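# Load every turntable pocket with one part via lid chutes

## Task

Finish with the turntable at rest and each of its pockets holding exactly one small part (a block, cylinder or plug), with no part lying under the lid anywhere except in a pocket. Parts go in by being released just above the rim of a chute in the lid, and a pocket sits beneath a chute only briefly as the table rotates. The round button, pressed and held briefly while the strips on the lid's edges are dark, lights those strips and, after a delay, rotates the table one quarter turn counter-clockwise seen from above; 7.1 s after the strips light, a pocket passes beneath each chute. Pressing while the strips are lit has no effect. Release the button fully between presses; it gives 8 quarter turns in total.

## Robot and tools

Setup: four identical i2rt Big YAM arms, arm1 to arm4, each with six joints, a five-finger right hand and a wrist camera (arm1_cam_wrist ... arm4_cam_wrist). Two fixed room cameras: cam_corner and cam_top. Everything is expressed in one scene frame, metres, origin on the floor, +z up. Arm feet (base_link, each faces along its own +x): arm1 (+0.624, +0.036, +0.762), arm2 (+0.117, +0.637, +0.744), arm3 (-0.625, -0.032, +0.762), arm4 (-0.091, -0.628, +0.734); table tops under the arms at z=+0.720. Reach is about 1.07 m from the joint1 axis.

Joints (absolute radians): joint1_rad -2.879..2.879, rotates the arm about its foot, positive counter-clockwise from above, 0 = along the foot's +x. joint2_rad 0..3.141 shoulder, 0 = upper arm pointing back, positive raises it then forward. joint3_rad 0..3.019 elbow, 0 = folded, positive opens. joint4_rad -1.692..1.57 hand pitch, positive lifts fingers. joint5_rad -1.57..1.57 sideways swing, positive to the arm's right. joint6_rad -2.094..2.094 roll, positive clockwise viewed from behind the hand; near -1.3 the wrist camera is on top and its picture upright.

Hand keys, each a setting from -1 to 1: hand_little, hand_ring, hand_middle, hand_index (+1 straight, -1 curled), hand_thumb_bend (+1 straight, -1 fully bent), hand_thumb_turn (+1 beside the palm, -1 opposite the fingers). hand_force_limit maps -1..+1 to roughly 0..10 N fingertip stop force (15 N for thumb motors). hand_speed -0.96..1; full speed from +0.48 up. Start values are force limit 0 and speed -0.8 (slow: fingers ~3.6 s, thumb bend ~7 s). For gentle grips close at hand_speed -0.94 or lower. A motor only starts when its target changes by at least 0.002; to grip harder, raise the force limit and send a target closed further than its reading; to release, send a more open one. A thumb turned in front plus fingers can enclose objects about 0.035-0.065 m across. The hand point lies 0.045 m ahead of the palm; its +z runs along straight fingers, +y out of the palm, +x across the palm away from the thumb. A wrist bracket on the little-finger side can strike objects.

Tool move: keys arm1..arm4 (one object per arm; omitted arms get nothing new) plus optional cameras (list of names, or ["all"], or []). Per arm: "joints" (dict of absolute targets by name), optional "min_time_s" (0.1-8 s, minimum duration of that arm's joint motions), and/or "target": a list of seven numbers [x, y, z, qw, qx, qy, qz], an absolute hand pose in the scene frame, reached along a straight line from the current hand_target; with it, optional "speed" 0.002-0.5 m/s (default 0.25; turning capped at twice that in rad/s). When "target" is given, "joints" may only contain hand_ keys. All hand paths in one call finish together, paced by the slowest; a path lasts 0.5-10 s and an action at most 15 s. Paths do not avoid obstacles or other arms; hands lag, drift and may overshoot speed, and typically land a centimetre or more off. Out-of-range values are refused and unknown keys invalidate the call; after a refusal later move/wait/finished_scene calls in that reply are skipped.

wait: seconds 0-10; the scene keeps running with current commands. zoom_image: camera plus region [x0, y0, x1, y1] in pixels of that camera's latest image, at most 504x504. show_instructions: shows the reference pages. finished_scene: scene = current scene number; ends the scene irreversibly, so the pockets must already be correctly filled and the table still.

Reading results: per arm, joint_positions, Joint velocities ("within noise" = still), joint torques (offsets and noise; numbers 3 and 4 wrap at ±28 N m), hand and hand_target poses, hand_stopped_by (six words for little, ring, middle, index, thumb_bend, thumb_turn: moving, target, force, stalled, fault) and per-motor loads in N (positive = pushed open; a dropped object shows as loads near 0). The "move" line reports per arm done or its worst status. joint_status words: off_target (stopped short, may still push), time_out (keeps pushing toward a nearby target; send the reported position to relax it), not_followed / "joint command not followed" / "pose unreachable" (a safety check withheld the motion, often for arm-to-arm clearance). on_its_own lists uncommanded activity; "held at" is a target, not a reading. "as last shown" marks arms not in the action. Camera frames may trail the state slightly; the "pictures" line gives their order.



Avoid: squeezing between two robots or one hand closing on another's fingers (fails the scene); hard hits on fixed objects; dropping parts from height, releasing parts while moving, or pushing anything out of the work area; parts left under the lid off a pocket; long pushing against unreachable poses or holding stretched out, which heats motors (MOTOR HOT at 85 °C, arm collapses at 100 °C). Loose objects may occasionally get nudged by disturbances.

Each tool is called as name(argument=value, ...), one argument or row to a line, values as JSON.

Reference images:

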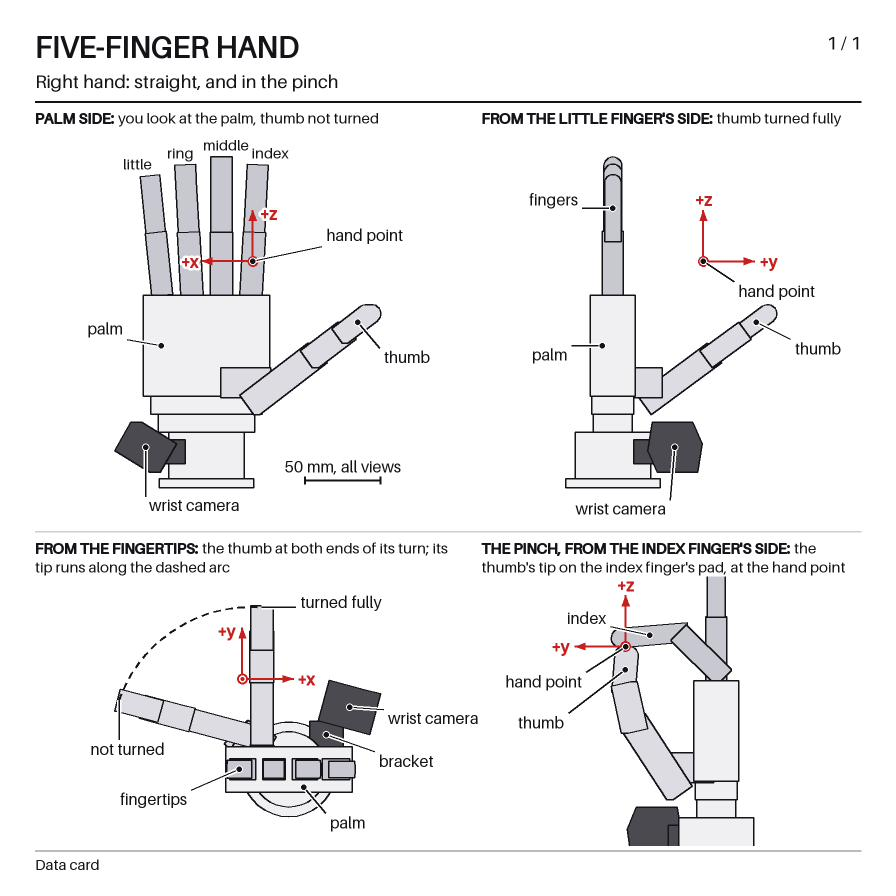

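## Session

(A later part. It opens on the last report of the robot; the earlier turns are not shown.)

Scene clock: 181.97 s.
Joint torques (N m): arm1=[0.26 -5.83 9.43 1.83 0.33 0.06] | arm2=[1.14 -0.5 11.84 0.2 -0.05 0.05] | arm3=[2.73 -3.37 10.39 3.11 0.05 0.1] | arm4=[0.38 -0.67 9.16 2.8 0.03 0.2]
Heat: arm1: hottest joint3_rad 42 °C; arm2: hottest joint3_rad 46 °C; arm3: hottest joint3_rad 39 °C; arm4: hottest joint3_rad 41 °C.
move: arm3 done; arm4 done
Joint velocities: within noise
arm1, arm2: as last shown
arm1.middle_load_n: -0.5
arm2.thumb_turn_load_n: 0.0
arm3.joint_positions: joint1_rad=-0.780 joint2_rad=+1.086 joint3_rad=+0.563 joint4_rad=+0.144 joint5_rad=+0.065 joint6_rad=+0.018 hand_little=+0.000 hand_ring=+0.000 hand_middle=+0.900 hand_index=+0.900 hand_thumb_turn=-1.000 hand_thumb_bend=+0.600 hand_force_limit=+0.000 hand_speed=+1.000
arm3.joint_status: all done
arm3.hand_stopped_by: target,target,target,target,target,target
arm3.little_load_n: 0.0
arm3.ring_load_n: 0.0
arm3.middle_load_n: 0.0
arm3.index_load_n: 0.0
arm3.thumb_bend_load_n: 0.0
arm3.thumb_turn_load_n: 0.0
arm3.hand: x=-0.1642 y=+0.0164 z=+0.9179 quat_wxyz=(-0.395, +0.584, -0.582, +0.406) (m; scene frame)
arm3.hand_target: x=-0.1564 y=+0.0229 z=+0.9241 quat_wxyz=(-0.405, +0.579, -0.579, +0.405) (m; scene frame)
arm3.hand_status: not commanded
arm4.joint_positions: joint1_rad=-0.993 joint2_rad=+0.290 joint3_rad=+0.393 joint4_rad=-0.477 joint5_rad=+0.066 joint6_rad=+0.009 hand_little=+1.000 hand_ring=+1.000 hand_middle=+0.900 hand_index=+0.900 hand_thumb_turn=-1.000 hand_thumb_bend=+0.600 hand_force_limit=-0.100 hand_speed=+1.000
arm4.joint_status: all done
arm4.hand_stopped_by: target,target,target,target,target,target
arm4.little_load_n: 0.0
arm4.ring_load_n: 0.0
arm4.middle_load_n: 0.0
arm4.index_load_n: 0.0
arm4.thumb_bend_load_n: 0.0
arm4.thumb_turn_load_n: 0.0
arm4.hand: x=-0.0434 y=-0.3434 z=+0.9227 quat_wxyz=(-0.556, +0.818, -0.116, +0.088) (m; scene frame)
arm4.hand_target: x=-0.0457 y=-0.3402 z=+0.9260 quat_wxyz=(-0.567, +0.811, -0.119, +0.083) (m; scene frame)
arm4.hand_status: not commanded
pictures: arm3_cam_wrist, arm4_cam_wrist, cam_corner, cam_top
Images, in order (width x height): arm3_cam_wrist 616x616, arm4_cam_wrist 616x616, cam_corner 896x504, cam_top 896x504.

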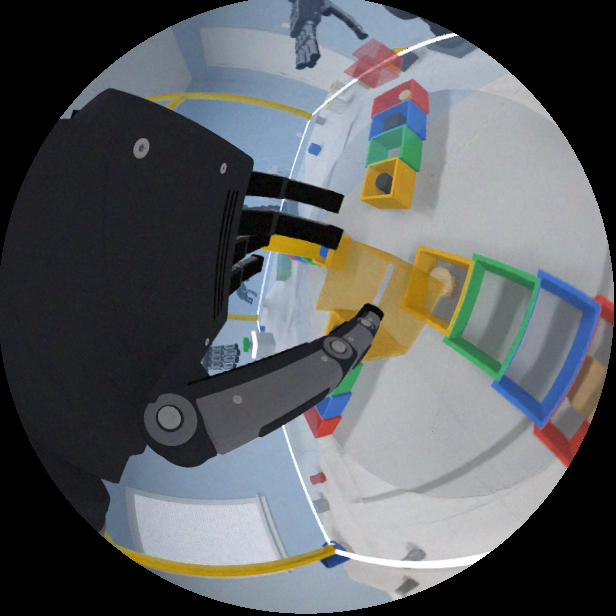

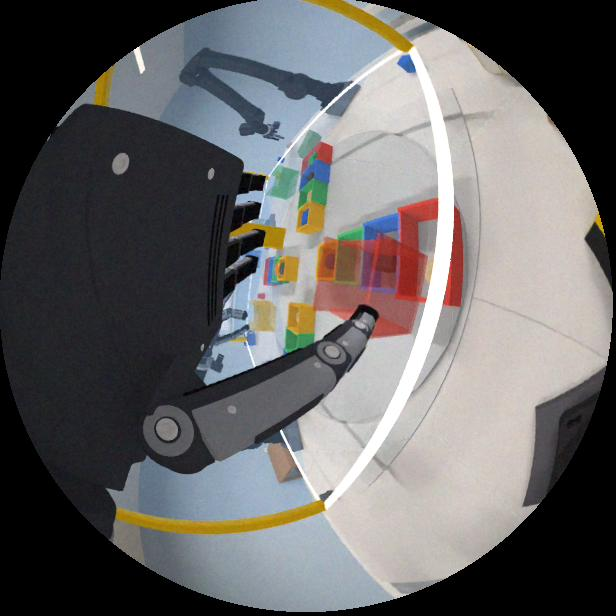

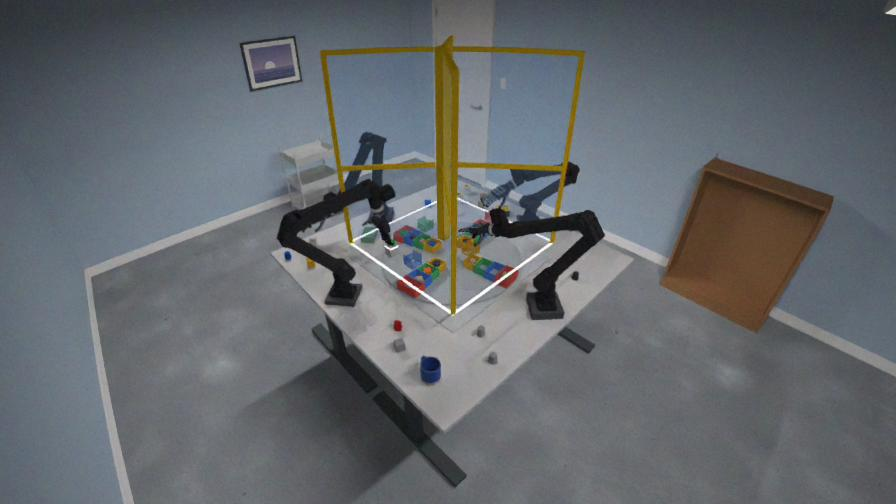

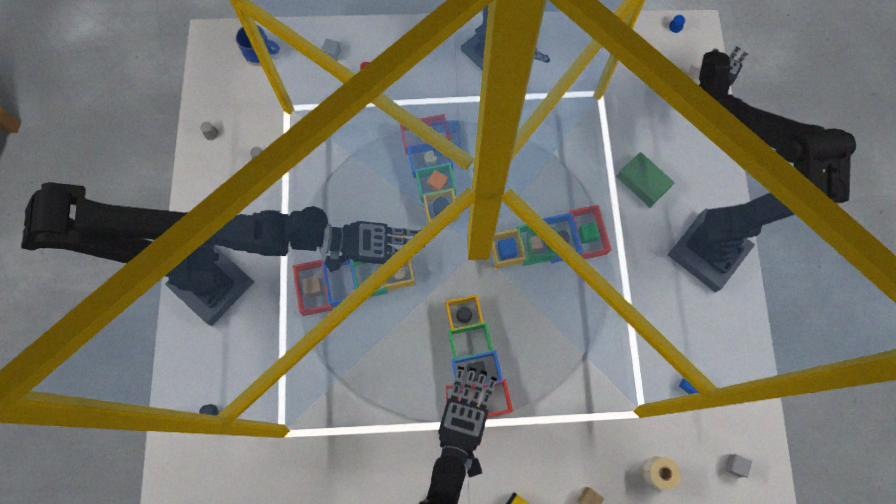

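zoom_image(
  camera="arm4_cam_wrist",
  region=[300, 180, 500, 340],
)

move(
  arm3={"target":[-0.22,0.02,1.05,-0.4056,0.5793,-0.5793,0.4056],"speed":0.25},
  arm4={"target":[-0.06,-0.38,1.10,-0.5657,0.8079,-0.1352,0.0947],"speed":0.25,"joints":{"hand_thumb_bend":0.25,"hand_index":0.6,"hand_middle":0.6,"hand_speed":0}},
  cameras=["cam_top","arm4_cam_wrist","arm1_cam_wrist"],
)

Scaled by 2.520 from the camera's 616x616 image, which has a finer 880x880 frame.

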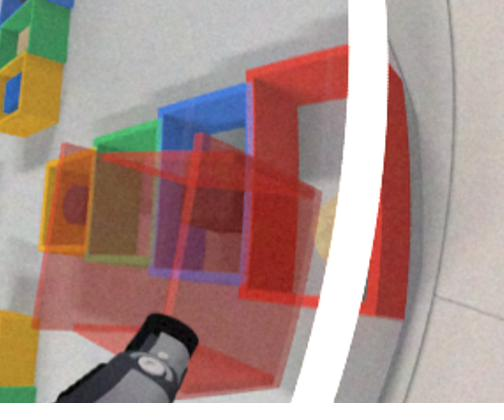

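Scene clock: 184.00 s.
Joint torques (N m): arm1=[0.38 -6.18 9.47 1.91 0.33 0.06] | arm2=[1.08 -0.56 11.85 0.16 -0.03 0.05] | arm3=[2.84 -1.61 13.67 2 0.11 0.09] | arm4=[0.44 1.03 14.24 1.46 0.1 0.19]
Heat: arm1: hottest joint3_rad 41 °C; arm2: hottest joint3_rad 47 °C; arm3: hottest joint3_rad 39 °C; arm4: hottest joint3_rad 42 °C.
move: arm3 off_target; arm4 off_target
Joint velocities: within noise
arm1, arm2: as last shown
arm1.middle_load_n: 0.0
arm3.joint_positions: joint1_rad=-0.780 joint2_rad=+0.771 joint3_rad=+0.707 joint4_rad=-0.328 joint5_rad=+0.065 joint6_rad=+0.019 hand_little=+0.000 hand_ring=+0.000 hand_middle=+0.900 hand_index=+0.900 hand_thumb_turn=-1.000 hand_thumb_bend=+0.600 hand_force_limit=+0.000 hand_speed=+1.000
arm3.joint_status: not commanded
arm3.hand_stopped_by: target,target,target,target,target,target
arm3.little_load_n: 0.0
arm3.ring_load_n: 0.0
arm3.middle_load_n: 0.0
arm3.index_load_n: 0.0
arm3.thumb_bend_load_n: 0.0
arm3.thumb_turn_load_n: 0.0
arm3.hand: x=-0.2251 y=+0.0136 z=+1.0267 quat_wxyz=(-0.391, +0.586, -0.584, +0.402) (m; scene frame)
arm3.hand_target: x=-0.2207 y=+0.0197 z=+1.0499 quat_wxyz=(-0.406, +0.579, -0.579, +0.406) (m; scene frame)
arm3.hand_status: off_target (0.025 m and 2.0 deg from the pose sent, 0.143 m and 1.3 deg at the start)
arm4.joint_positions: joint1_rad=-0.855 joint2_rad=+0.326 joint3_rad=+0.805 joint4_rad=-0.885 joint5_rad=+0.233 joint6_rad=+0.071 hand_little=+1.000 hand_ring=+1.000 hand_middle=+0.600 hand_index=+0.600 hand_thumb_turn=-1.000 hand_thumb_bend=+0.250 hand_force_limit=-0.100 hand_speed=+0.000
arm4.joint_status: all done
arm4.hand_stopped_by: target,target,target,target,target,target
arm4.little_load_n: 0.0
arm4.ring_load_n: 0.0
arm4.middle_load_n: 0.0
arm4.index_load_n: 0.0
arm4.thumb_bend_load_n: 0.0
arm4.thumb_turn_load_n: 0.0
arm4.hand: x=-0.0571 y=-0.3796 z=+1.0660 quat_wxyz=(-0.546, +0.822, -0.130, +0.102) (m; scene frame)
arm4.hand_target: x=-0.0598 y=-0.3809 z=+1.0991 quat_wxyz=(-0.566, +0.808, -0.135, +0.094) (m; scene frame)
arm4.hand_status: off_target (0.034 m and 3.0 deg from the pose sent, 0.182 m and 2.8 deg at the start; pose on its path clipped on 4 of 52 steps)
pictures: arm1_cam_wrist, arm4_cam_wrist, cam_top
Images, in order (width x height): arm1_cam_wrist 616x616, arm4_cam_wrist 616x616, cam_top 896x504.

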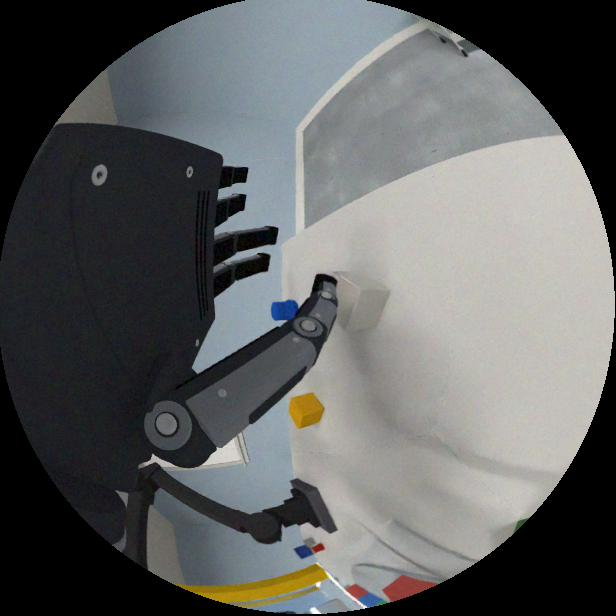

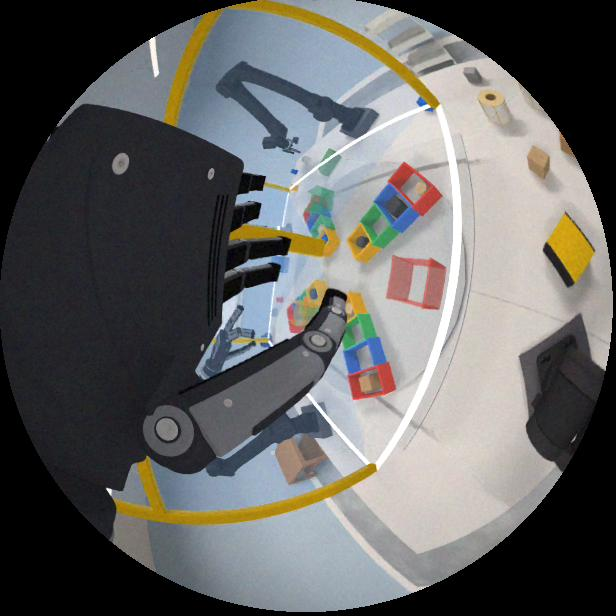

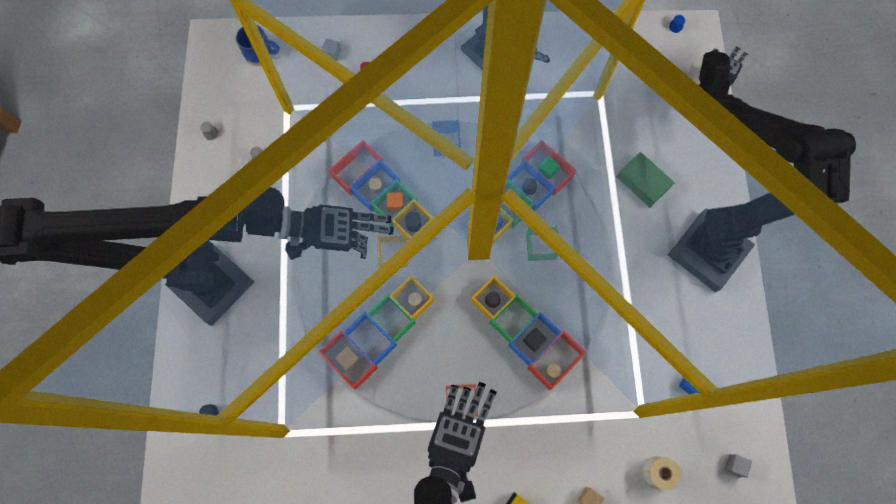

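zoom_image(
  camera="arm1_cam_wrist",
  region=[260, 220, 440, 360],
)

zoom_image(
  camera="cam_top",
  region=[640, 0, 800, 140],
)

Scaled by 2.800 from the camera's 616x616 image, which has a finer 880x880 frame.

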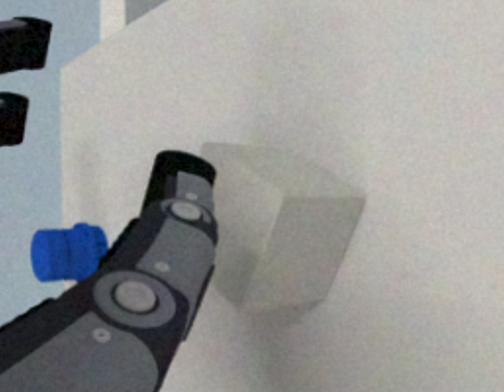

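Scaled by 3.150 from the camera's 896x504 image, which has a finer 1280x720 frame.

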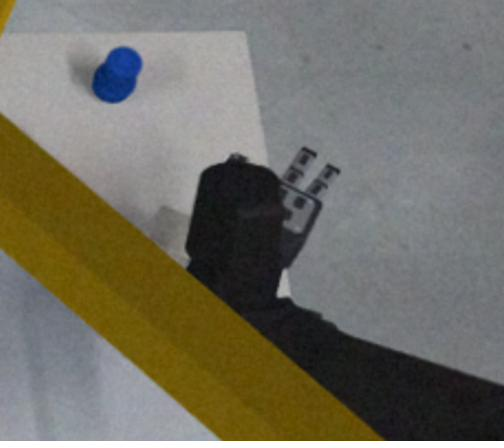

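move(
  arm1={"target":[0.6286,0.5411,0.792,0.5506,-0.7864,0.2293,-0.1605],"speed":0.1},
  arm4={"joints":{"joint2_rad":0.62,"joint3_rad":1.35,"joint4_rad":-1.2,"joint5_rad":0,"joint6_rad":0},"min_time_s":2},
  cameras=["arm1_cam_wrist","cam_top"],
)

zoom_image(
  camera="arm1_cam_wrist",
  region=[220, 220, 400, 360],
)

zoom_image(
  camera="cam_top",
  region=[640, 0, 800, 140],
)

Scene clock: 189.63 s.
Joint torques (N m): arm1=[0.32 -6.83 8.31 1.85 0.32 0.07] | arm2=[1.03 -0.21 11.85 0.23 -0.06 0.04] | arm3=[3.25 -1.67 13.65 2.06 0.11 0.11] | arm4=[0.44 -0.09 13.19 1.44 -0.15 -0.07]
Heat: arm1: hottest joint3_rad 41 °C; arm2: hottest joint3_rad 48 °C; arm3: hottest joint3_rad 40 °C; arm4: hottest joint3_rad 44 °C.
move: arm1 off_target; arm4 done
Joint velocities: within noise
arm1.joint_positions: joint1_rad=-2.261 joint2_rad=+1.553 joint3_rad=+0.531 joint4_rad=+0.538 joint5_rad=+0.667 joint6_rad=+0.296 hand_little=+1.000 hand_ring=+1.000 hand_middle=+0.600 hand_index=+0.600 hand_thumb_turn=-1.000 hand_thumb_bend=+0.250 hand_force_limit=+0.000 hand_speed=+0.000
arm1.joint_status: not commanded
arm1.hand_stopped_by: target,target,target,target,target,target
arm1.little_load_n: 0.0
arm1.ring_load_n: -0.5
arm1.middle_load_n: 0.0
arm1.index_load_n: 0.0
arm1.thumb_bend_load_n: 0.0
arm1.thumb_turn_load_n: 0.0
arm1.hand: x=+0.6364 y=+0.5290 z=+0.7857 quat_wxyz=(+0.540, -0.792, +0.228, -0.169) (m; scene frame)
arm1.hand_target: x=+0.6286 y=+0.5407 z=+0.7922 quat_wxyz=(+0.551, -0.786, +0.229, -0.160) (m; scene frame)
arm1.hand_status: off_target (0.016 m and 1.7 deg from the pose sent, 0.040 m and 1.8 deg at the start)
arm2, arm3: as last shown
arm3.little_load_n: -0.5
arm4.joint_positions: joint1_rad=-0.854 joint2_rad=+0.611 joint3_rad=+1.287 joint4_rad=-1.189 joint5_rad=+0.002 joint6_rad=+0.016 hand_little=+1.000 hand_ring=+1.000 hand_middle=+0.600 hand_index=+0.600 hand_thumb_turn=-1.000 hand_thumb_bend=+0.250 hand_force_limit=-0.100 hand_speed=+0.000
arm4.joint_status: all done
arm4.hand_stopped_by: target,target,target,target,target,target
arm4.little_load_n: 0.0
arm4.ring_load_n: 0.0
arm4.middle_load_n: 0.0
arm4.index_load_n: 0.0
arm4.thumb_bend_load_n: 0.5
arm4.thumb_turn_load_n: 0.0
arm4.hand: x=-0.0989 y=-0.3727 z=+1.1925 quat_wxyz=(-0.504, +0.862, -0.045, +0.019) (m; scene frame)
arm4.hand_target: x=-0.1006 y=-0.3764 z=+1.2194 quat_wxyz=(-0.522, +0.852, -0.034, +0.021) (m; scene frame)
arm4.hand_status: not commanded
pictures: arm1_cam_wrist, cam_top
Images, in order (width x height): arm1_cam_wrist 616x616, cam_top 896x504.

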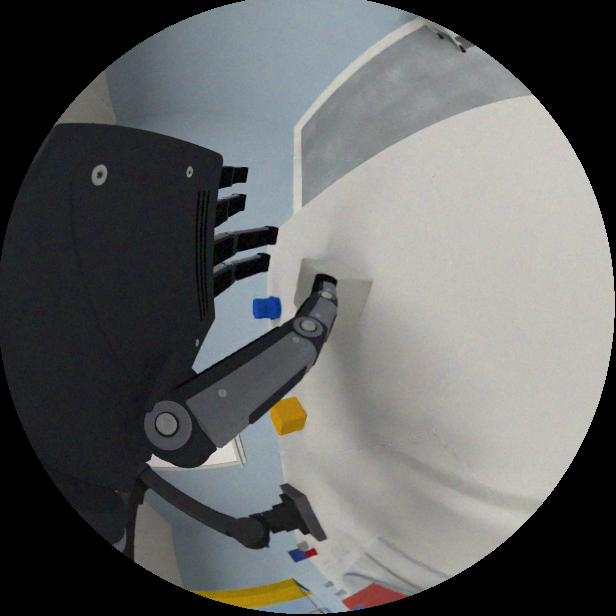

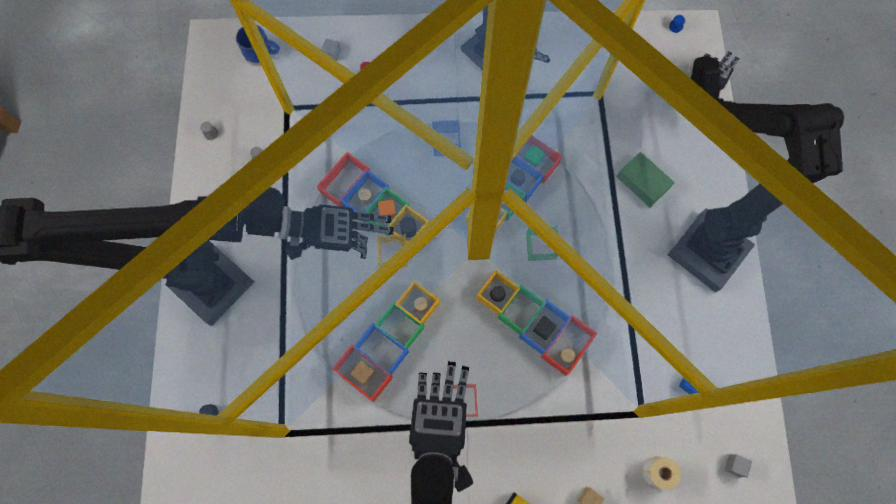

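Scaled by 2.800 from the camera's 616x616 image, which has a finer 880x880 frame.

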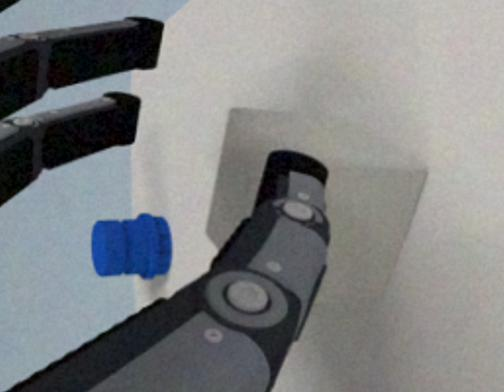

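Scaled by 3.150 from the camera's 896x504 image, which has a finer 1280x720 frame.

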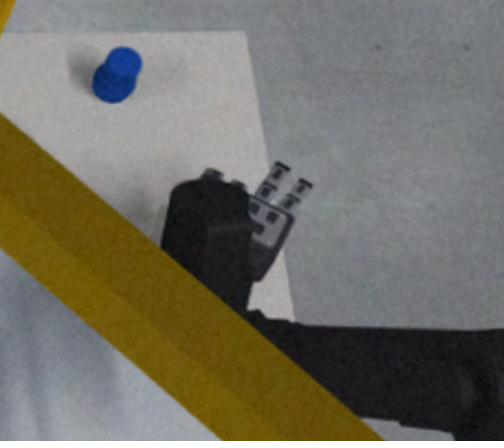

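move(
  arm1={"target":[0.616,0.549,0.79,0.5506,-0.7864,0.2293,-0.1605],"speed":0.1},
  arm4={"joints":{"joint1_rad":-2.16},"min_time_s":2.5},
  cameras=["arm1_cam_wrist","arm4_cam_wrist"],
)

zoom_image(
  camera="arm1_cam_wrist",
  region=[220, 220, 400, 360],
)

zoom_image(
  camera="arm4_cam_wrist",
  region=[320, 130, 600, 410],
)

Scene clock: 193.57 s.
Joint torques (N m): arm1=[0.67 -7.06 9.28 1.37 0.35 0.08] | arm2=[1.2 -0.09 11.79 0.23 -0.04 0.04] | arm3=[3.43 -1.79 13.67 2 0.1 0.11] | arm4=[-0.85 -0.15 13.2 1.42 -0.1 -0.08]
Heat: arm1: hottest joint3_rad 41 °C; arm2: hottest joint3_rad 49 °C; arm3: hottest joint3_rad 40 °C; arm4: hottest joint3_rad 45 °C.
move: arm1 off_target; arm4 done
Joint velocities: within noise
arm1.joint_positions: joint1_rad=-2.229 joint2_rad=+1.575 joint3_rad=+0.547 joint4_rad=+0.538 joint5_rad=+0.695 joint6_rad=+0.313 hand_little=+1.000 hand_ring=+1.000 hand_middle=+0.600 hand_index=+0.600 hand_thumb_turn=-1.000 hand_thumb_bend=+0.250 hand_force_limit=+0.000 hand_speed=+0.000
arm1.joint_status: not commanded
arm1.hand_stopped_by: target,target,target,target,target,target
arm1.little_load_n: 0.0
arm1.ring_load_n: 0.0
arm1.middle_load_n: 0.0
arm1.index_load_n: 0.0
arm1.thumb_bend_load_n: 0.0
arm1.thumb_turn_load_n: 0.0
arm1.hand: x=+0.6242 y=+0.5342 z=+0.7835 quat_wxyz=(+0.542, -0.791, +0.228, -0.168) (m; scene frame)
arm1.hand_target: x=+0.6159 y=+0.5484 z=+0.7904 quat_wxyz=(+0.551, -0.786, +0.229, -0.160) (m; scene frame)
arm1.hand_status: off_target (0.018 m and 1.4 deg from the pose sent, 0.029 m and 1.7 deg at the start)
arm2, arm3: as last shown
arm3.little_load_n: 0.0
arm4.joint_positions: joint1_rad=-2.152 joint2_rad=+0.611 joint3_rad=+1.287 joint4_rad=-1.189 joint5_rad=+0.000 joint6_rad=+0.015 hand_little=+1.000 hand_ring=+1.000 hand_middle=+0.600 hand_index=+0.600 hand_thumb_turn=-1.000 hand_thumb_bend=+0.250 hand_force_limit=-0.100 hand_speed=+0.000
arm4.joint_status: all done
arm4.hand_stopped_by: target,target,target,target,target,target
arm4.little_load_n: 0.0
arm4.ring_load_n: -0.5
arm4.middle_load_n: 0.0
arm4.index_load_n: 0.0
arm4.thumb_bend_load_n: 0.0
arm4.thumb_turn_load_n: 0.0
arm4.hand: x=+0.1526 y=-0.5504 z=+1.1925 quat_wxyz=(-0.390, +0.660, -0.557, +0.319) (m; scene frame)
arm4.hand_target: x=+0.1500 y=-0.5538 z=+1.2194 quat_wxyz=(-0.401, +0.654, -0.547, +0.336) (m; scene frame)
arm4.hand_status: not commanded
pictures: arm1_cam_wrist, arm4_cam_wrist
Images, in order (width x height): arm1_cam_wrist 616x616, arm4_cam_wrist 616x616.

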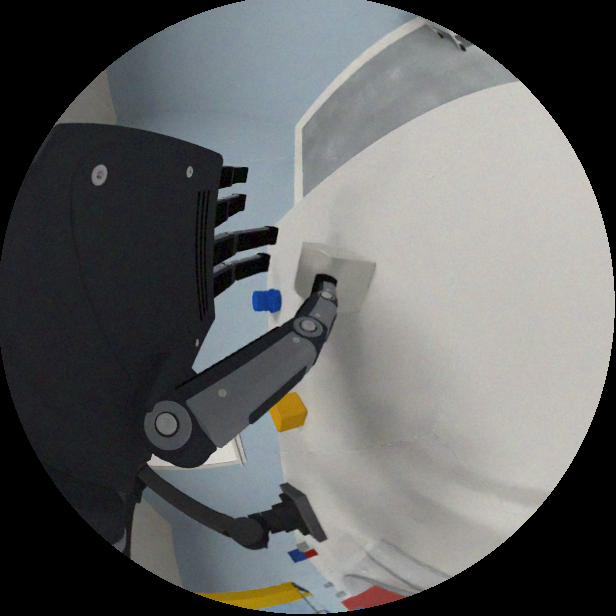

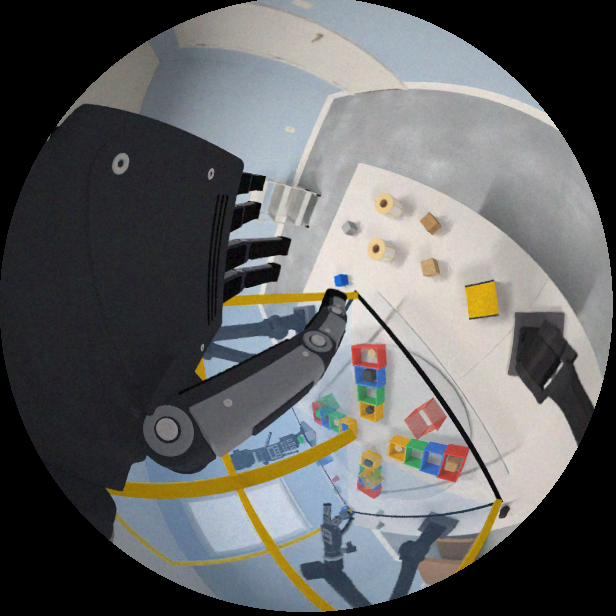

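Scaled by 2.800 from the camera's 616x616 image, which has a finer 880x880 frame.

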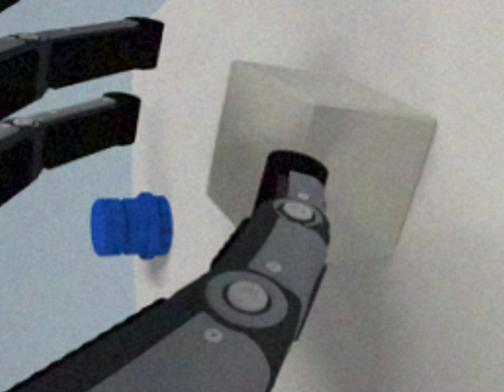

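Scaled by 1.800 from the camera's 616x616 image, which has a finer 880x880 frame.

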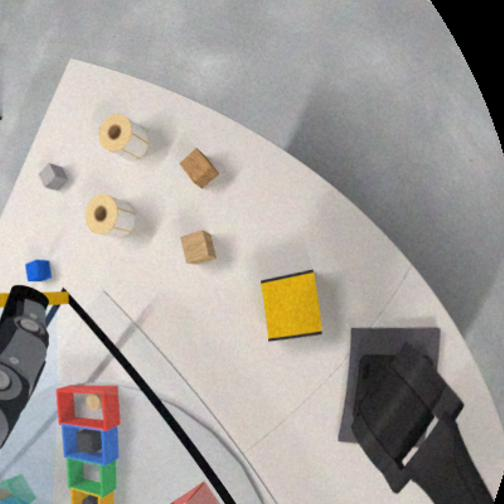

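move(
  arm1={"target":[0.6133,0.5442,0.744,0.5506,-0.7864,0.2293,-0.1605],"speed":0.1},
  arm4={"target":[0.263,-0.54,0.85,-0.447,0.6383,-0.5133,0.3594],"speed":0.25},
  cameras=["arm1_cam_wrist","arm4_cam_wrist"],
)

zoom_image(
  camera="arm1_cam_wrist",
  region=[200, 200, 360, 350],
)

zoom_image(
  camera="arm4_cam_wrist",
  region=[300, 150, 500, 330],
)

Scene clock: 197.40 s.
Joint torques (N m): arm1=[0.44 -7.82 5.78 1.81 0.34 0.06] | arm2=[1.32 -0.09 11.86 0.18 -0.05 0.03] | arm3=[3.25 -1.96 13.59 1.99 0.11 0.1] | arm4=[-0.73 -2.32 8.29 2.8 -0.18 -0.05]
Heat: arm1: hottest joint3_rad 40 °C; arm2: hottest joint3_rad 50 °C; arm3: hottest joint3_rad 40 °C; arm4: hottest joint3_rad 45 °C.
move: arm1 done; arm4 done
Joint velocities: within noise
arm1.joint_positions: joint1_rad=-2.220 joint2_rad=+1.725 joint3_rad=+0.547 joint4_rad=+0.694 joint5_rad=+0.704 joint6_rad=+0.320 hand_little=+1.000 hand_ring=+1.000 hand_middle=+0.600 hand_index=+0.600 hand_thumb_turn=-1.000 hand_thumb_bend=+0.250 hand_force_limit=+0.000 hand_speed=+0.000
arm1.joint_status: not commanded
arm1.hand_stopped_by: target,target,target,target,target,target
arm1.little_load_n: 0.0
arm1.ring_load_n: 0.0
arm1.middle_load_n: 0.0
arm1.index_load_n: 0.0
arm1.thumb_bend_load_n: 0.0
arm1.thumb_turn_load_n: 0.0
arm1.hand: x=+0.6205 y=+0.5398 z=+0.7447 quat_wxyz=(+0.546, -0.788, +0.230, -0.167) (m; scene frame)
arm1.hand_target: x=+0.6133 y=+0.5441 z=+0.7441 quat_wxyz=(+0.551, -0.787, +0.229, -0.160) (m; scene frame)
arm1.hand_status: done (0.009 m and 0.9 deg from the pose sent, 0.042 m and 1.4 deg at the start)
arm2, arm3: as last shown
arm4.joint_positions: joint1_rad=-2.215 joint2_rad=+0.755 joint3_rad=+0.289 joint4_rad=+0.104 joint5_rad=-0.093 joint6_rad=-0.022 hand_little=+1.000 hand_ring=+1.000 hand_middle=+0.600 hand_index=+0.600 hand_thumb_turn=-1.000 hand_thumb_bend=+0.250 hand_force_limit=-0.100 hand_speed=+0.000
arm4.joint_status: not commanded
arm4.hand_stopped_by: target,target,target,target,target,target
arm4.little_load_n: 0.0
arm4.ring_load_n: 0.0
arm4.middle_load_n: 0.0
arm4.index_load_n: 0.0
arm4.thumb_bend_load_n: 0.5
arm4.thumb_turn_load_n: 0.0
arm4.hand: x=+0.2611 y=-0.5374 z=+0.8515 quat_wxyz=(-0.447, +0.639, -0.518, +0.353) (m; scene frame)
arm4.hand_target: x=+0.2628 y=-0.5401 z=+0.8500 quat_wxyz=(-0.447, +0.638, -0.513, +0.359) (m; scene frame)
arm4.hand_status: done (0.004 m and 0.9 deg from the pose sent, 0.360 m and 9.7 deg at the start)
pictures: arm1_cam_wrist, arm4_cam_wrist
Images, in order (width x height): arm1_cam_wrist 616x616, arm4_cam_wrist 616x616.

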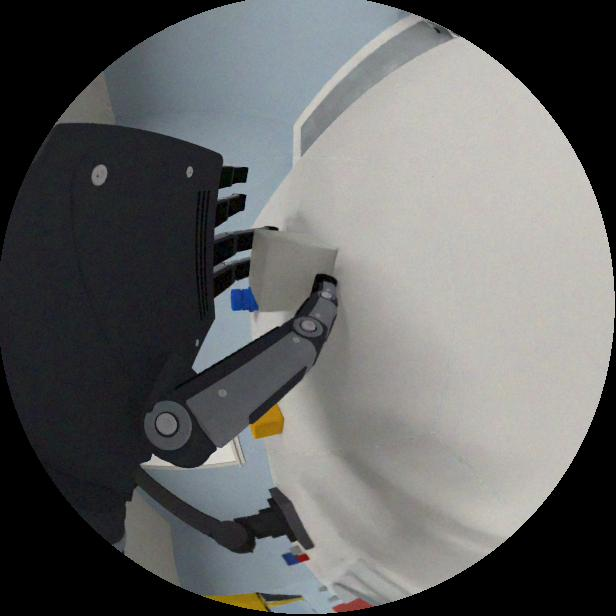

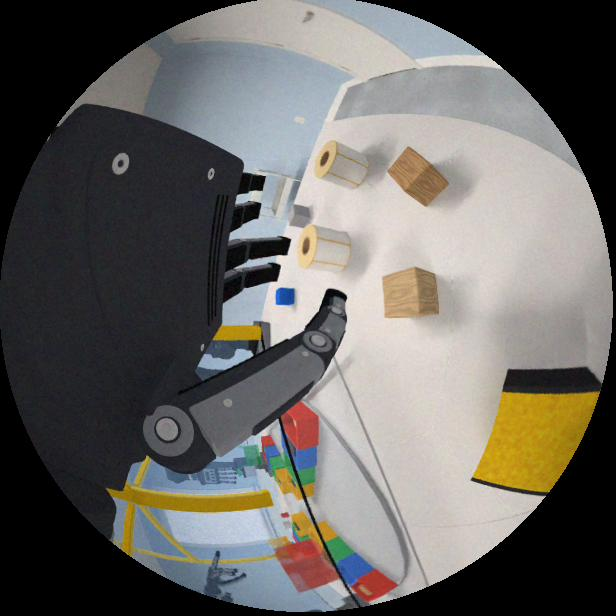

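Scaled by 3.150 from the camera's 616x616 image, which has a finer 880x880 frame.

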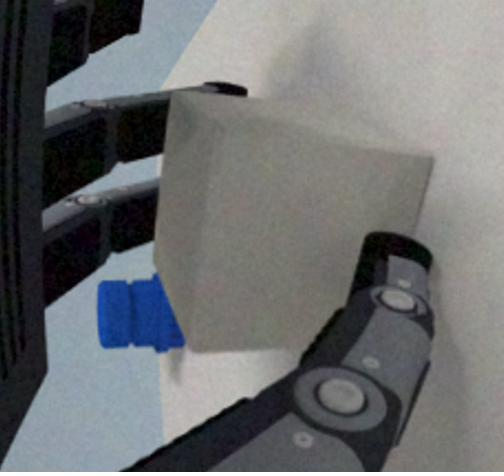

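Scaled by 2.520 from the camera's 616x616 image, which has a finer 880x880 frame.

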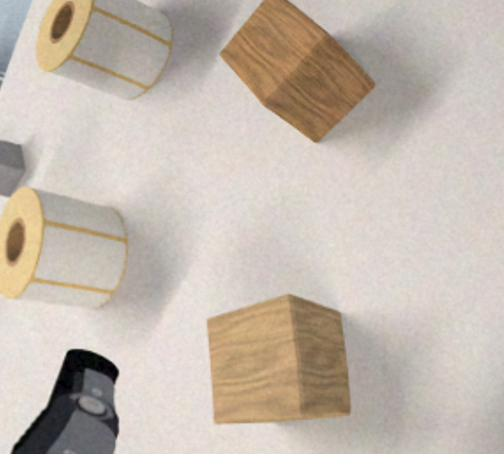

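move(
  arm1={"joints":{"hand_index":-0.3,"hand_middle":-0.3,"hand_speed":-0.9,"hand_force_limit":0}},
  arm4={"target":[0.2494,-0.5618,0.795,-0.5373,0.7673,-0.2869,0.2009],"speed":0.15},
  cameras=["arm1_cam_wrist","arm4_cam_wrist"],
)

zoom_image(
  camera="arm4_cam_wrist",
  region=[240, 190, 440, 350],
)

Scene clock: 202.60 s.
Joint torques (N m): arm1=[0.26 -7.71 5.82 1.46 0.2 0.04] | arm2=[1.2 -0.32 11.84 0.14 -0.04 0.05] | arm3=[3.02 -1.61 13.67 2.04 0.1 0.11] | arm4=[-0.73 -4.89 10.8 1.01 -0.73 -0.08]
Heat: arm1: hottest joint3_rad 40 °C; arm2: hottest joint3_rad 51 °C; arm3: hottest joint3_rad 41 °C; arm4: hottest joint3_rad 45 °C.
move: arm1 off_target; arm4 off_target
Joint velocities: within noise
arm1.joint_positions: joint1_rad=-2.220 joint2_rad=+1.725 joint3_rad=+0.547 joint4_rad=+0.704 joint5_rad=+0.708 joint6_rad=+0.322 hand_little=+1.000 hand_ring=+1.000 hand_middle=+0.379 hand_index=+0.342 hand_thumb_turn=-1.000 hand_thumb_bend=+0.253 hand_force_limit=+0.000 hand_speed=-0.900
arm1.joint_status: hand_middle off_target (ended at +0.379, target -0.300); hand_index off_target (ended at +0.342, target -0.300); the others done
arm1.hand_stopped_by: target,target,force,force,target,target
arm1.little_load_n: -0.5
arm1.ring_load_n: 0.0
arm1.middle_load_n: 1.0
arm1.index_load_n: 6.0
arm1.thumb_bend_load_n: 13.5
arm1.thumb_turn_load_n: -0.5
arm1.hand: x=+0.6208 y=+0.5412 z=+0.7469 quat_wxyz=(+0.550, -0.785, +0.233, -0.166) (m; scene frame)
arm1.hand_target: x=+0.6134 y=+0.5441 z=+0.7440 quat_wxyz=(+0.550, -0.787, +0.229, -0.161) (m; scene frame)
arm1.hand_status: not commanded
arm2, arm3: as last shown
arm2.middle_load_n: 0.5
arm2.thumb_bend_load_n: -0.5
arm3.middle_load_n: -0.5
arm4.joint_positions: joint1_rad=-2.619 joint2_rad=+1.185 joint3_rad=+0.340 joint4_rad=+0.092 joint5_rad=-1.024 joint6_rad=-0.629 hand_little=+1.000 hand_ring=+1.000 hand_middle=+0.600 hand_index=+0.600 hand_thumb_turn=-1.000 hand_thumb_bend=+0.250 hand_force_limit=-0.100 hand_speed=+0.000
arm4.joint_status: not commanded
arm4.hand_stopped_by: target,target,target,target,target,target
arm4.little_load_n: 0.0
arm4.ring_load_n: 0.0
arm4.middle_load_n: 0.0
arm4.index_load_n: 0.0
arm4.thumb_bend_load_n: 0.0
arm4.thumb_turn_load_n: 0.0
arm4.hand: x=+0.2270 y=-0.5532 z=+0.7805 quat_wxyz=(-0.537, +0.767, -0.301, +0.182) (m; scene frame)
arm4.hand_target: x=+0.2482 y=-0.5619 z=+0.7955 quat_wxyz=(-0.537, +0.767, -0.287, +0.201) (m; scene frame)
arm4.hand_status: off_target (0.028 m and 2.7 deg from the pose sent, 0.063 m and 36.6 deg at the start)
pictures: arm1_cam_wrist, arm4_cam_wrist
Images, in order (width x height): arm1_cam_wrist 616x616, arm4_cam_wrist 616x616.

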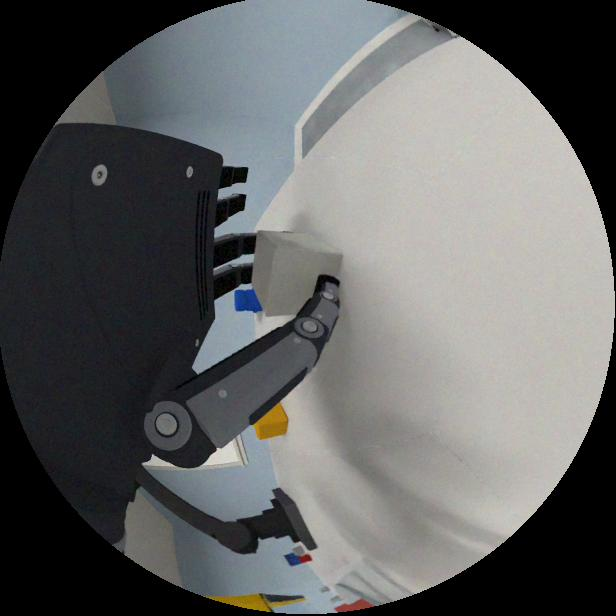

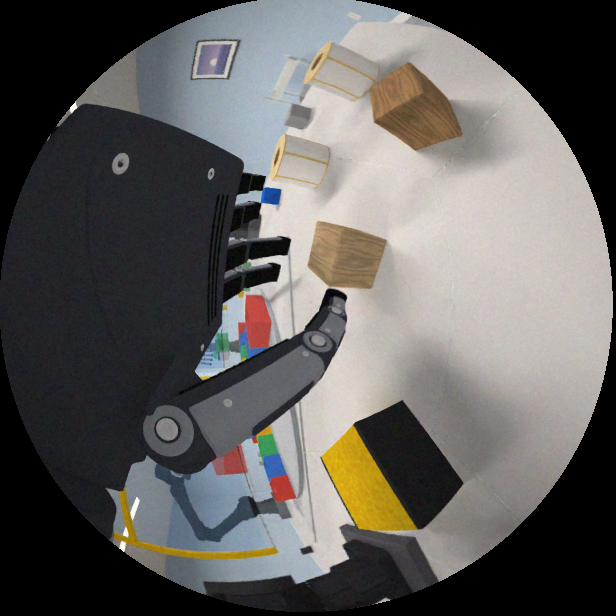

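Scaled by 2.520 from the camera's 616x616 image, which has a finer 880x880 frame.

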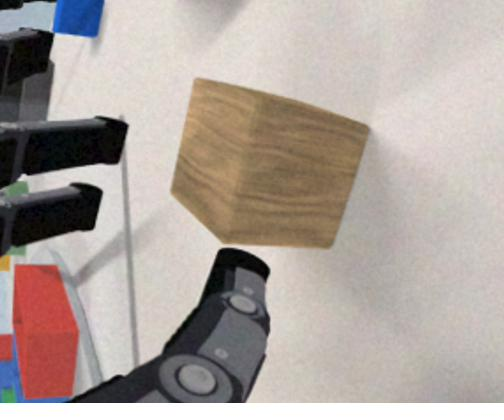

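move(
  arm1={"joints":{"hand_middle":-0.36,"hand_force_limit":0.1}},
  arm4={"target":[0.256,-0.577,0.795,-0.5373,0.7673,-0.2869,0.2009],"speed":0.15},
  cameras=["arm4_cam_wrist"],
)

move(
  arm1={"target":[0.6133,0.5442,0.85,0.5506,-0.7864,0.2293,-0.1605],"speed":0.15},
  cameras=["arm1_cam_wrist","arm4_cam_wrist"],
)

zoom_image(
  camera="arm4_cam_wrist",
  region=[240, 190, 440, 350],
)

Scene clock: 205.03 s.
Joint torques (N m): arm1=[0.44 -7.82 5.87 1.4 0.18 0.06] | arm2=[1.44 -0.15 11.9 0.13 -0.04 0.03] | arm3=[3.08 -1.79 13.6 1.98 0.09 0.1] | arm4=[-0.67 -5.3 10.73 0.98 -0.76 -0.06]
Heat: arm1: hottest joint3_rad 39 °C; arm2: hottest joint3_rad 52 °C; arm3: hottest joint3_rad 41 °C; arm4: hottest joint3_rad 45 °C.
move: arm1 off_target; arm4 off_target
Joint velocities: within noise
arm1.joint_positions: joint1_rad=-2.220 joint2_rad=+1.725 joint3_rad=+0.547 joint4_rad=+0.705 joint5_rad=+0.709 joint6_rad=+0.322 hand_little=+1.000 hand_ring=+1.000 hand_middle=+0.353 hand_index=+0.342 hand_thumb_turn=-1.000 hand_thumb_bend=+0.254 hand_force_limit=+0.100 hand_speed=-0.900
arm1.joint_status: hand_middle off_target (ended at +0.353, target -0.360); the others done
arm1.hand_stopped_by: target,target,force,force,target,target
arm1.little_load_n: 0.0
arm1.ring_load_n: -0.5
arm1.middle_load_n: 5.5
arm1.index_load_n: 2.5
arm1.thumb_bend_load_n: 16.5
arm1.thumb_turn_load_n: 2.5
arm1.hand: x=+0.6209 y=+0.5413 z=+0.7471 quat_wxyz=(+0.550, -0.785, +0.233, -0.166) (m; scene frame)
arm1.hand_target: x=+0.6134 y=+0.5441 z=+0.7440 quat_wxyz=(+0.550, -0.787, +0.229, -0.161) (m; scene frame)
arm1.hand_status: not commanded
arm2, arm3: as last shown
arm2.middle_load_n: 0.0
arm2.thumb_bend_load_n: 0.0
arm3.middle_load_n: 0.0
arm3.thumb_bend_load_n: -0.5
arm4.joint_positions: joint1_rad=-2.665 joint2_rad=+1.220 joint3_rad=+0.377 joint4_rad=+0.038 joint5_rad=-1.057 joint6_rad=-0.689 hand_little=+1.000 hand_ring=+1.000 hand_middle=+0.600 hand_index=+0.600 hand_thumb_turn=-1.000 hand_thumb_bend=+0.250 hand_force_limit=-0.100 hand_speed=+0.000
arm4.joint_status: not commanded
arm4.hand_stopped_by: target,target,target,target,target,target
arm4.little_load_n: 0.0
arm4.ring_load_n: 0.0
arm4.middle_load_n: 0.0
arm4.index_load_n: 0.0
arm4.thumb_bend_load_n: 0.0
arm4.thumb_turn_load_n: 0.0
arm4.hand: x=+0.2342 y=-0.5675 z=+0.7810 quat_wxyz=(-0.538, +0.766, -0.301, +0.182) (m; scene frame)
arm4.hand_target: x=+0.2550 y=-0.5772 z=+0.7956 quat_wxyz=(-0.537, +0.767, -0.287, +0.201) (m; scene frame)
arm4.hand_status: off_target (0.028 m and 2.7 deg from the pose sent, 0.040 m and 2.7 deg at the start)
pictures: arm4_cam_wrist
Images, in order (width x height): arm4_cam_wrist 616x616.

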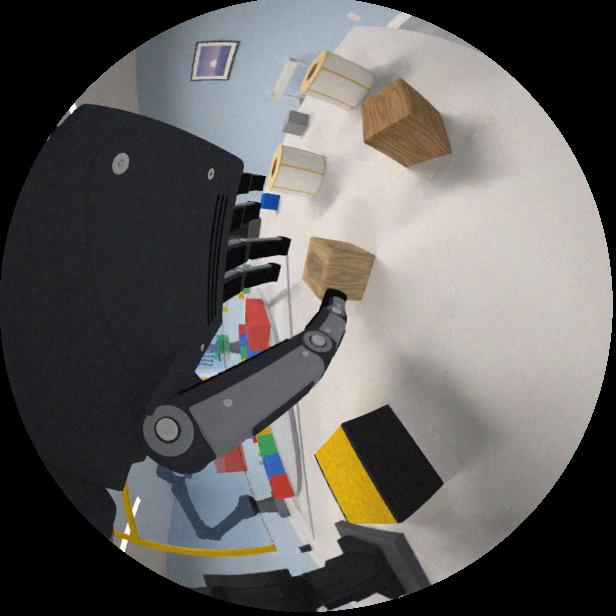

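Scene clock: 206.57 s.
Joint torques (N m): arm1=[0.32 -7.53 11 1.09 0.21 0.05] | arm2=[1.44 -0.09 11.86 0.21 -0.03 0.02] | arm3=[3.25 -1.73 13.59 1.99 0.12 0.1] | arm4=[-0.67 -5.3 10.73 0.95 -0.77 -0.08]
Heat: arm1: hottest joint3_rad 39 °C; arm2: hottest joint3_rad 52 °C; arm3: hottest joint3_rad 42 °C; arm4: hottest joint3_rad 45 °C.
move: arm1 off_target
Joint velocities: within noise
arm1.joint_positions: joint1_rad=-2.220 joint2_rad=+1.406 joint3_rad=+0.582 joint4_rad=+0.320 joint5_rad=+0.706 joint6_rad=+0.322 hand_little=+1.000 hand_ring=+1.000 hand_middle=+0.352 hand_index=+0.341 hand_thumb_turn=-1.000 hand_thumb_bend=+0.250 hand_force_limit=+0.100 hand_speed=-0.900
arm1.joint_status: not commanded
arm1.hand_stopped_by: target,target,force,force,target,target
arm1.little_load_n: 0.0
arm1.ring_load_n: 0.0
arm1.middle_load_n: 0.0
arm1.index_load_n: 0.0
arm1.thumb_bend_load_n: 0.0
arm1.thumb_turn_load_n: 0.0
arm1.hand: x=+0.6220 y=+0.5290 z=+0.8342 quat_wxyz=(+0.539, -0.793, +0.229, -0.171) (m; scene frame)
arm1.hand_target: x=+0.6133 y=+0.5434 z=+0.8503 quat_wxyz=(+0.551, -0.786, +0.229, -0.160) (m; scene frame)
arm1.hand_status: off_target (0.024 m and 2.0 deg from the pose sent, 0.103 m and 0.8 deg at the start)
arm2.joint_positions: joint1_rad=-0.802 joint2_rad=+0.861 joint3_rad=+1.021 joint4_rad=-1.497 joint5_rad=-0.010 joint6_rad=-0.093 hand_little=+1.000 hand_ring=+1.000 hand_middle=+1.000 hand_index=+1.000 hand_thumb_turn=+1.000 hand_thumb_bend=+1.000 hand_force_limit=+0.000 hand_speed=-0.800
arm2.joint_status: not commanded
arm2.hand_stopped_by: target,target,target,target,target,target
arm2.little_load_n: 0.0
arm2.ring_load_n: 0.0
arm2.middle_load_n: 0.0
arm2.index_load_n: 0.0
arm2.thumb_bend_load_n: 0.0
arm2.thumb_turn_load_n: 0.0
arm2.hand: x=+0.1207 y=+0.4279 z=+0.9894 quat_wxyz=(-0.001, +0.000, -0.994, +0.111) (m; scene frame)
arm2.hand_target: x=+0.1219 y=+0.4184 z=+1.0046 quat_wxyz=(+0.000, +0.000, -0.992, +0.124) (m; scene frame)
arm2.hand_status: not commanded
arm3, arm4: as last shown
arm3.thumb_bend_load_n: 0.0
arm4.joint_positions: joint1_rad=-2.665 joint2_rad=+1.220 joint3_rad=+0.377 joint4_rad=+0.038 joint5_rad=-1.057 joint6_rad=-0.690 hand_little=+1.000 hand_ring=+1.000 hand_middle=+0.600 hand_index=+0.600 hand_thumb_turn=-1.000 hand_thumb_bend=+0.250 hand_force_limit=-0.100 hand_speed=+0.000
arm4.hand: x=+0.2342 y=-0.5676 z=+0.7810 quat_wxyz=(-0.538, +0.766, -0.301, +0.182) (m; scene frame)
pictures: arm1_cam_wrist, arm4_cam_wrist
Images, in order (width x height): arm1_cam_wrist 616x616, arm4_cam_wrist 616x616.

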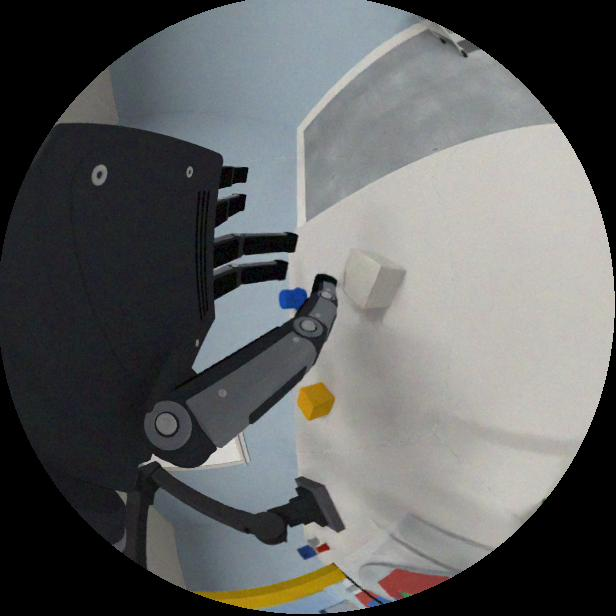

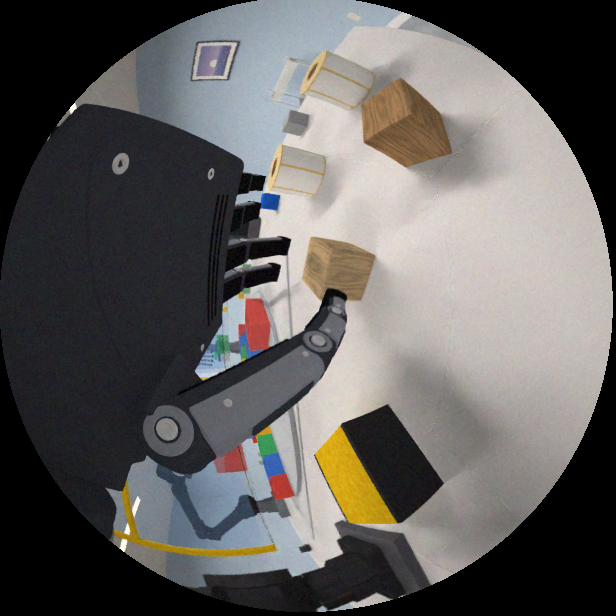

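Scaled by 2.520 from the camera's 616x616 image, which has a finer 880x880 frame.

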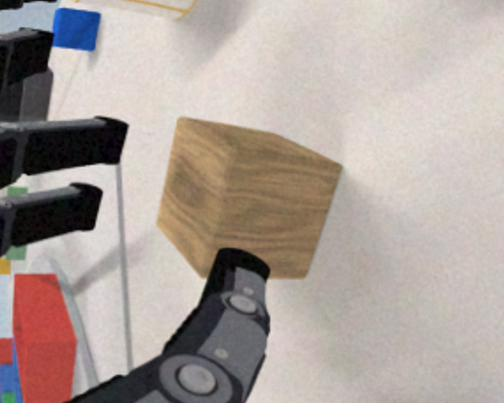

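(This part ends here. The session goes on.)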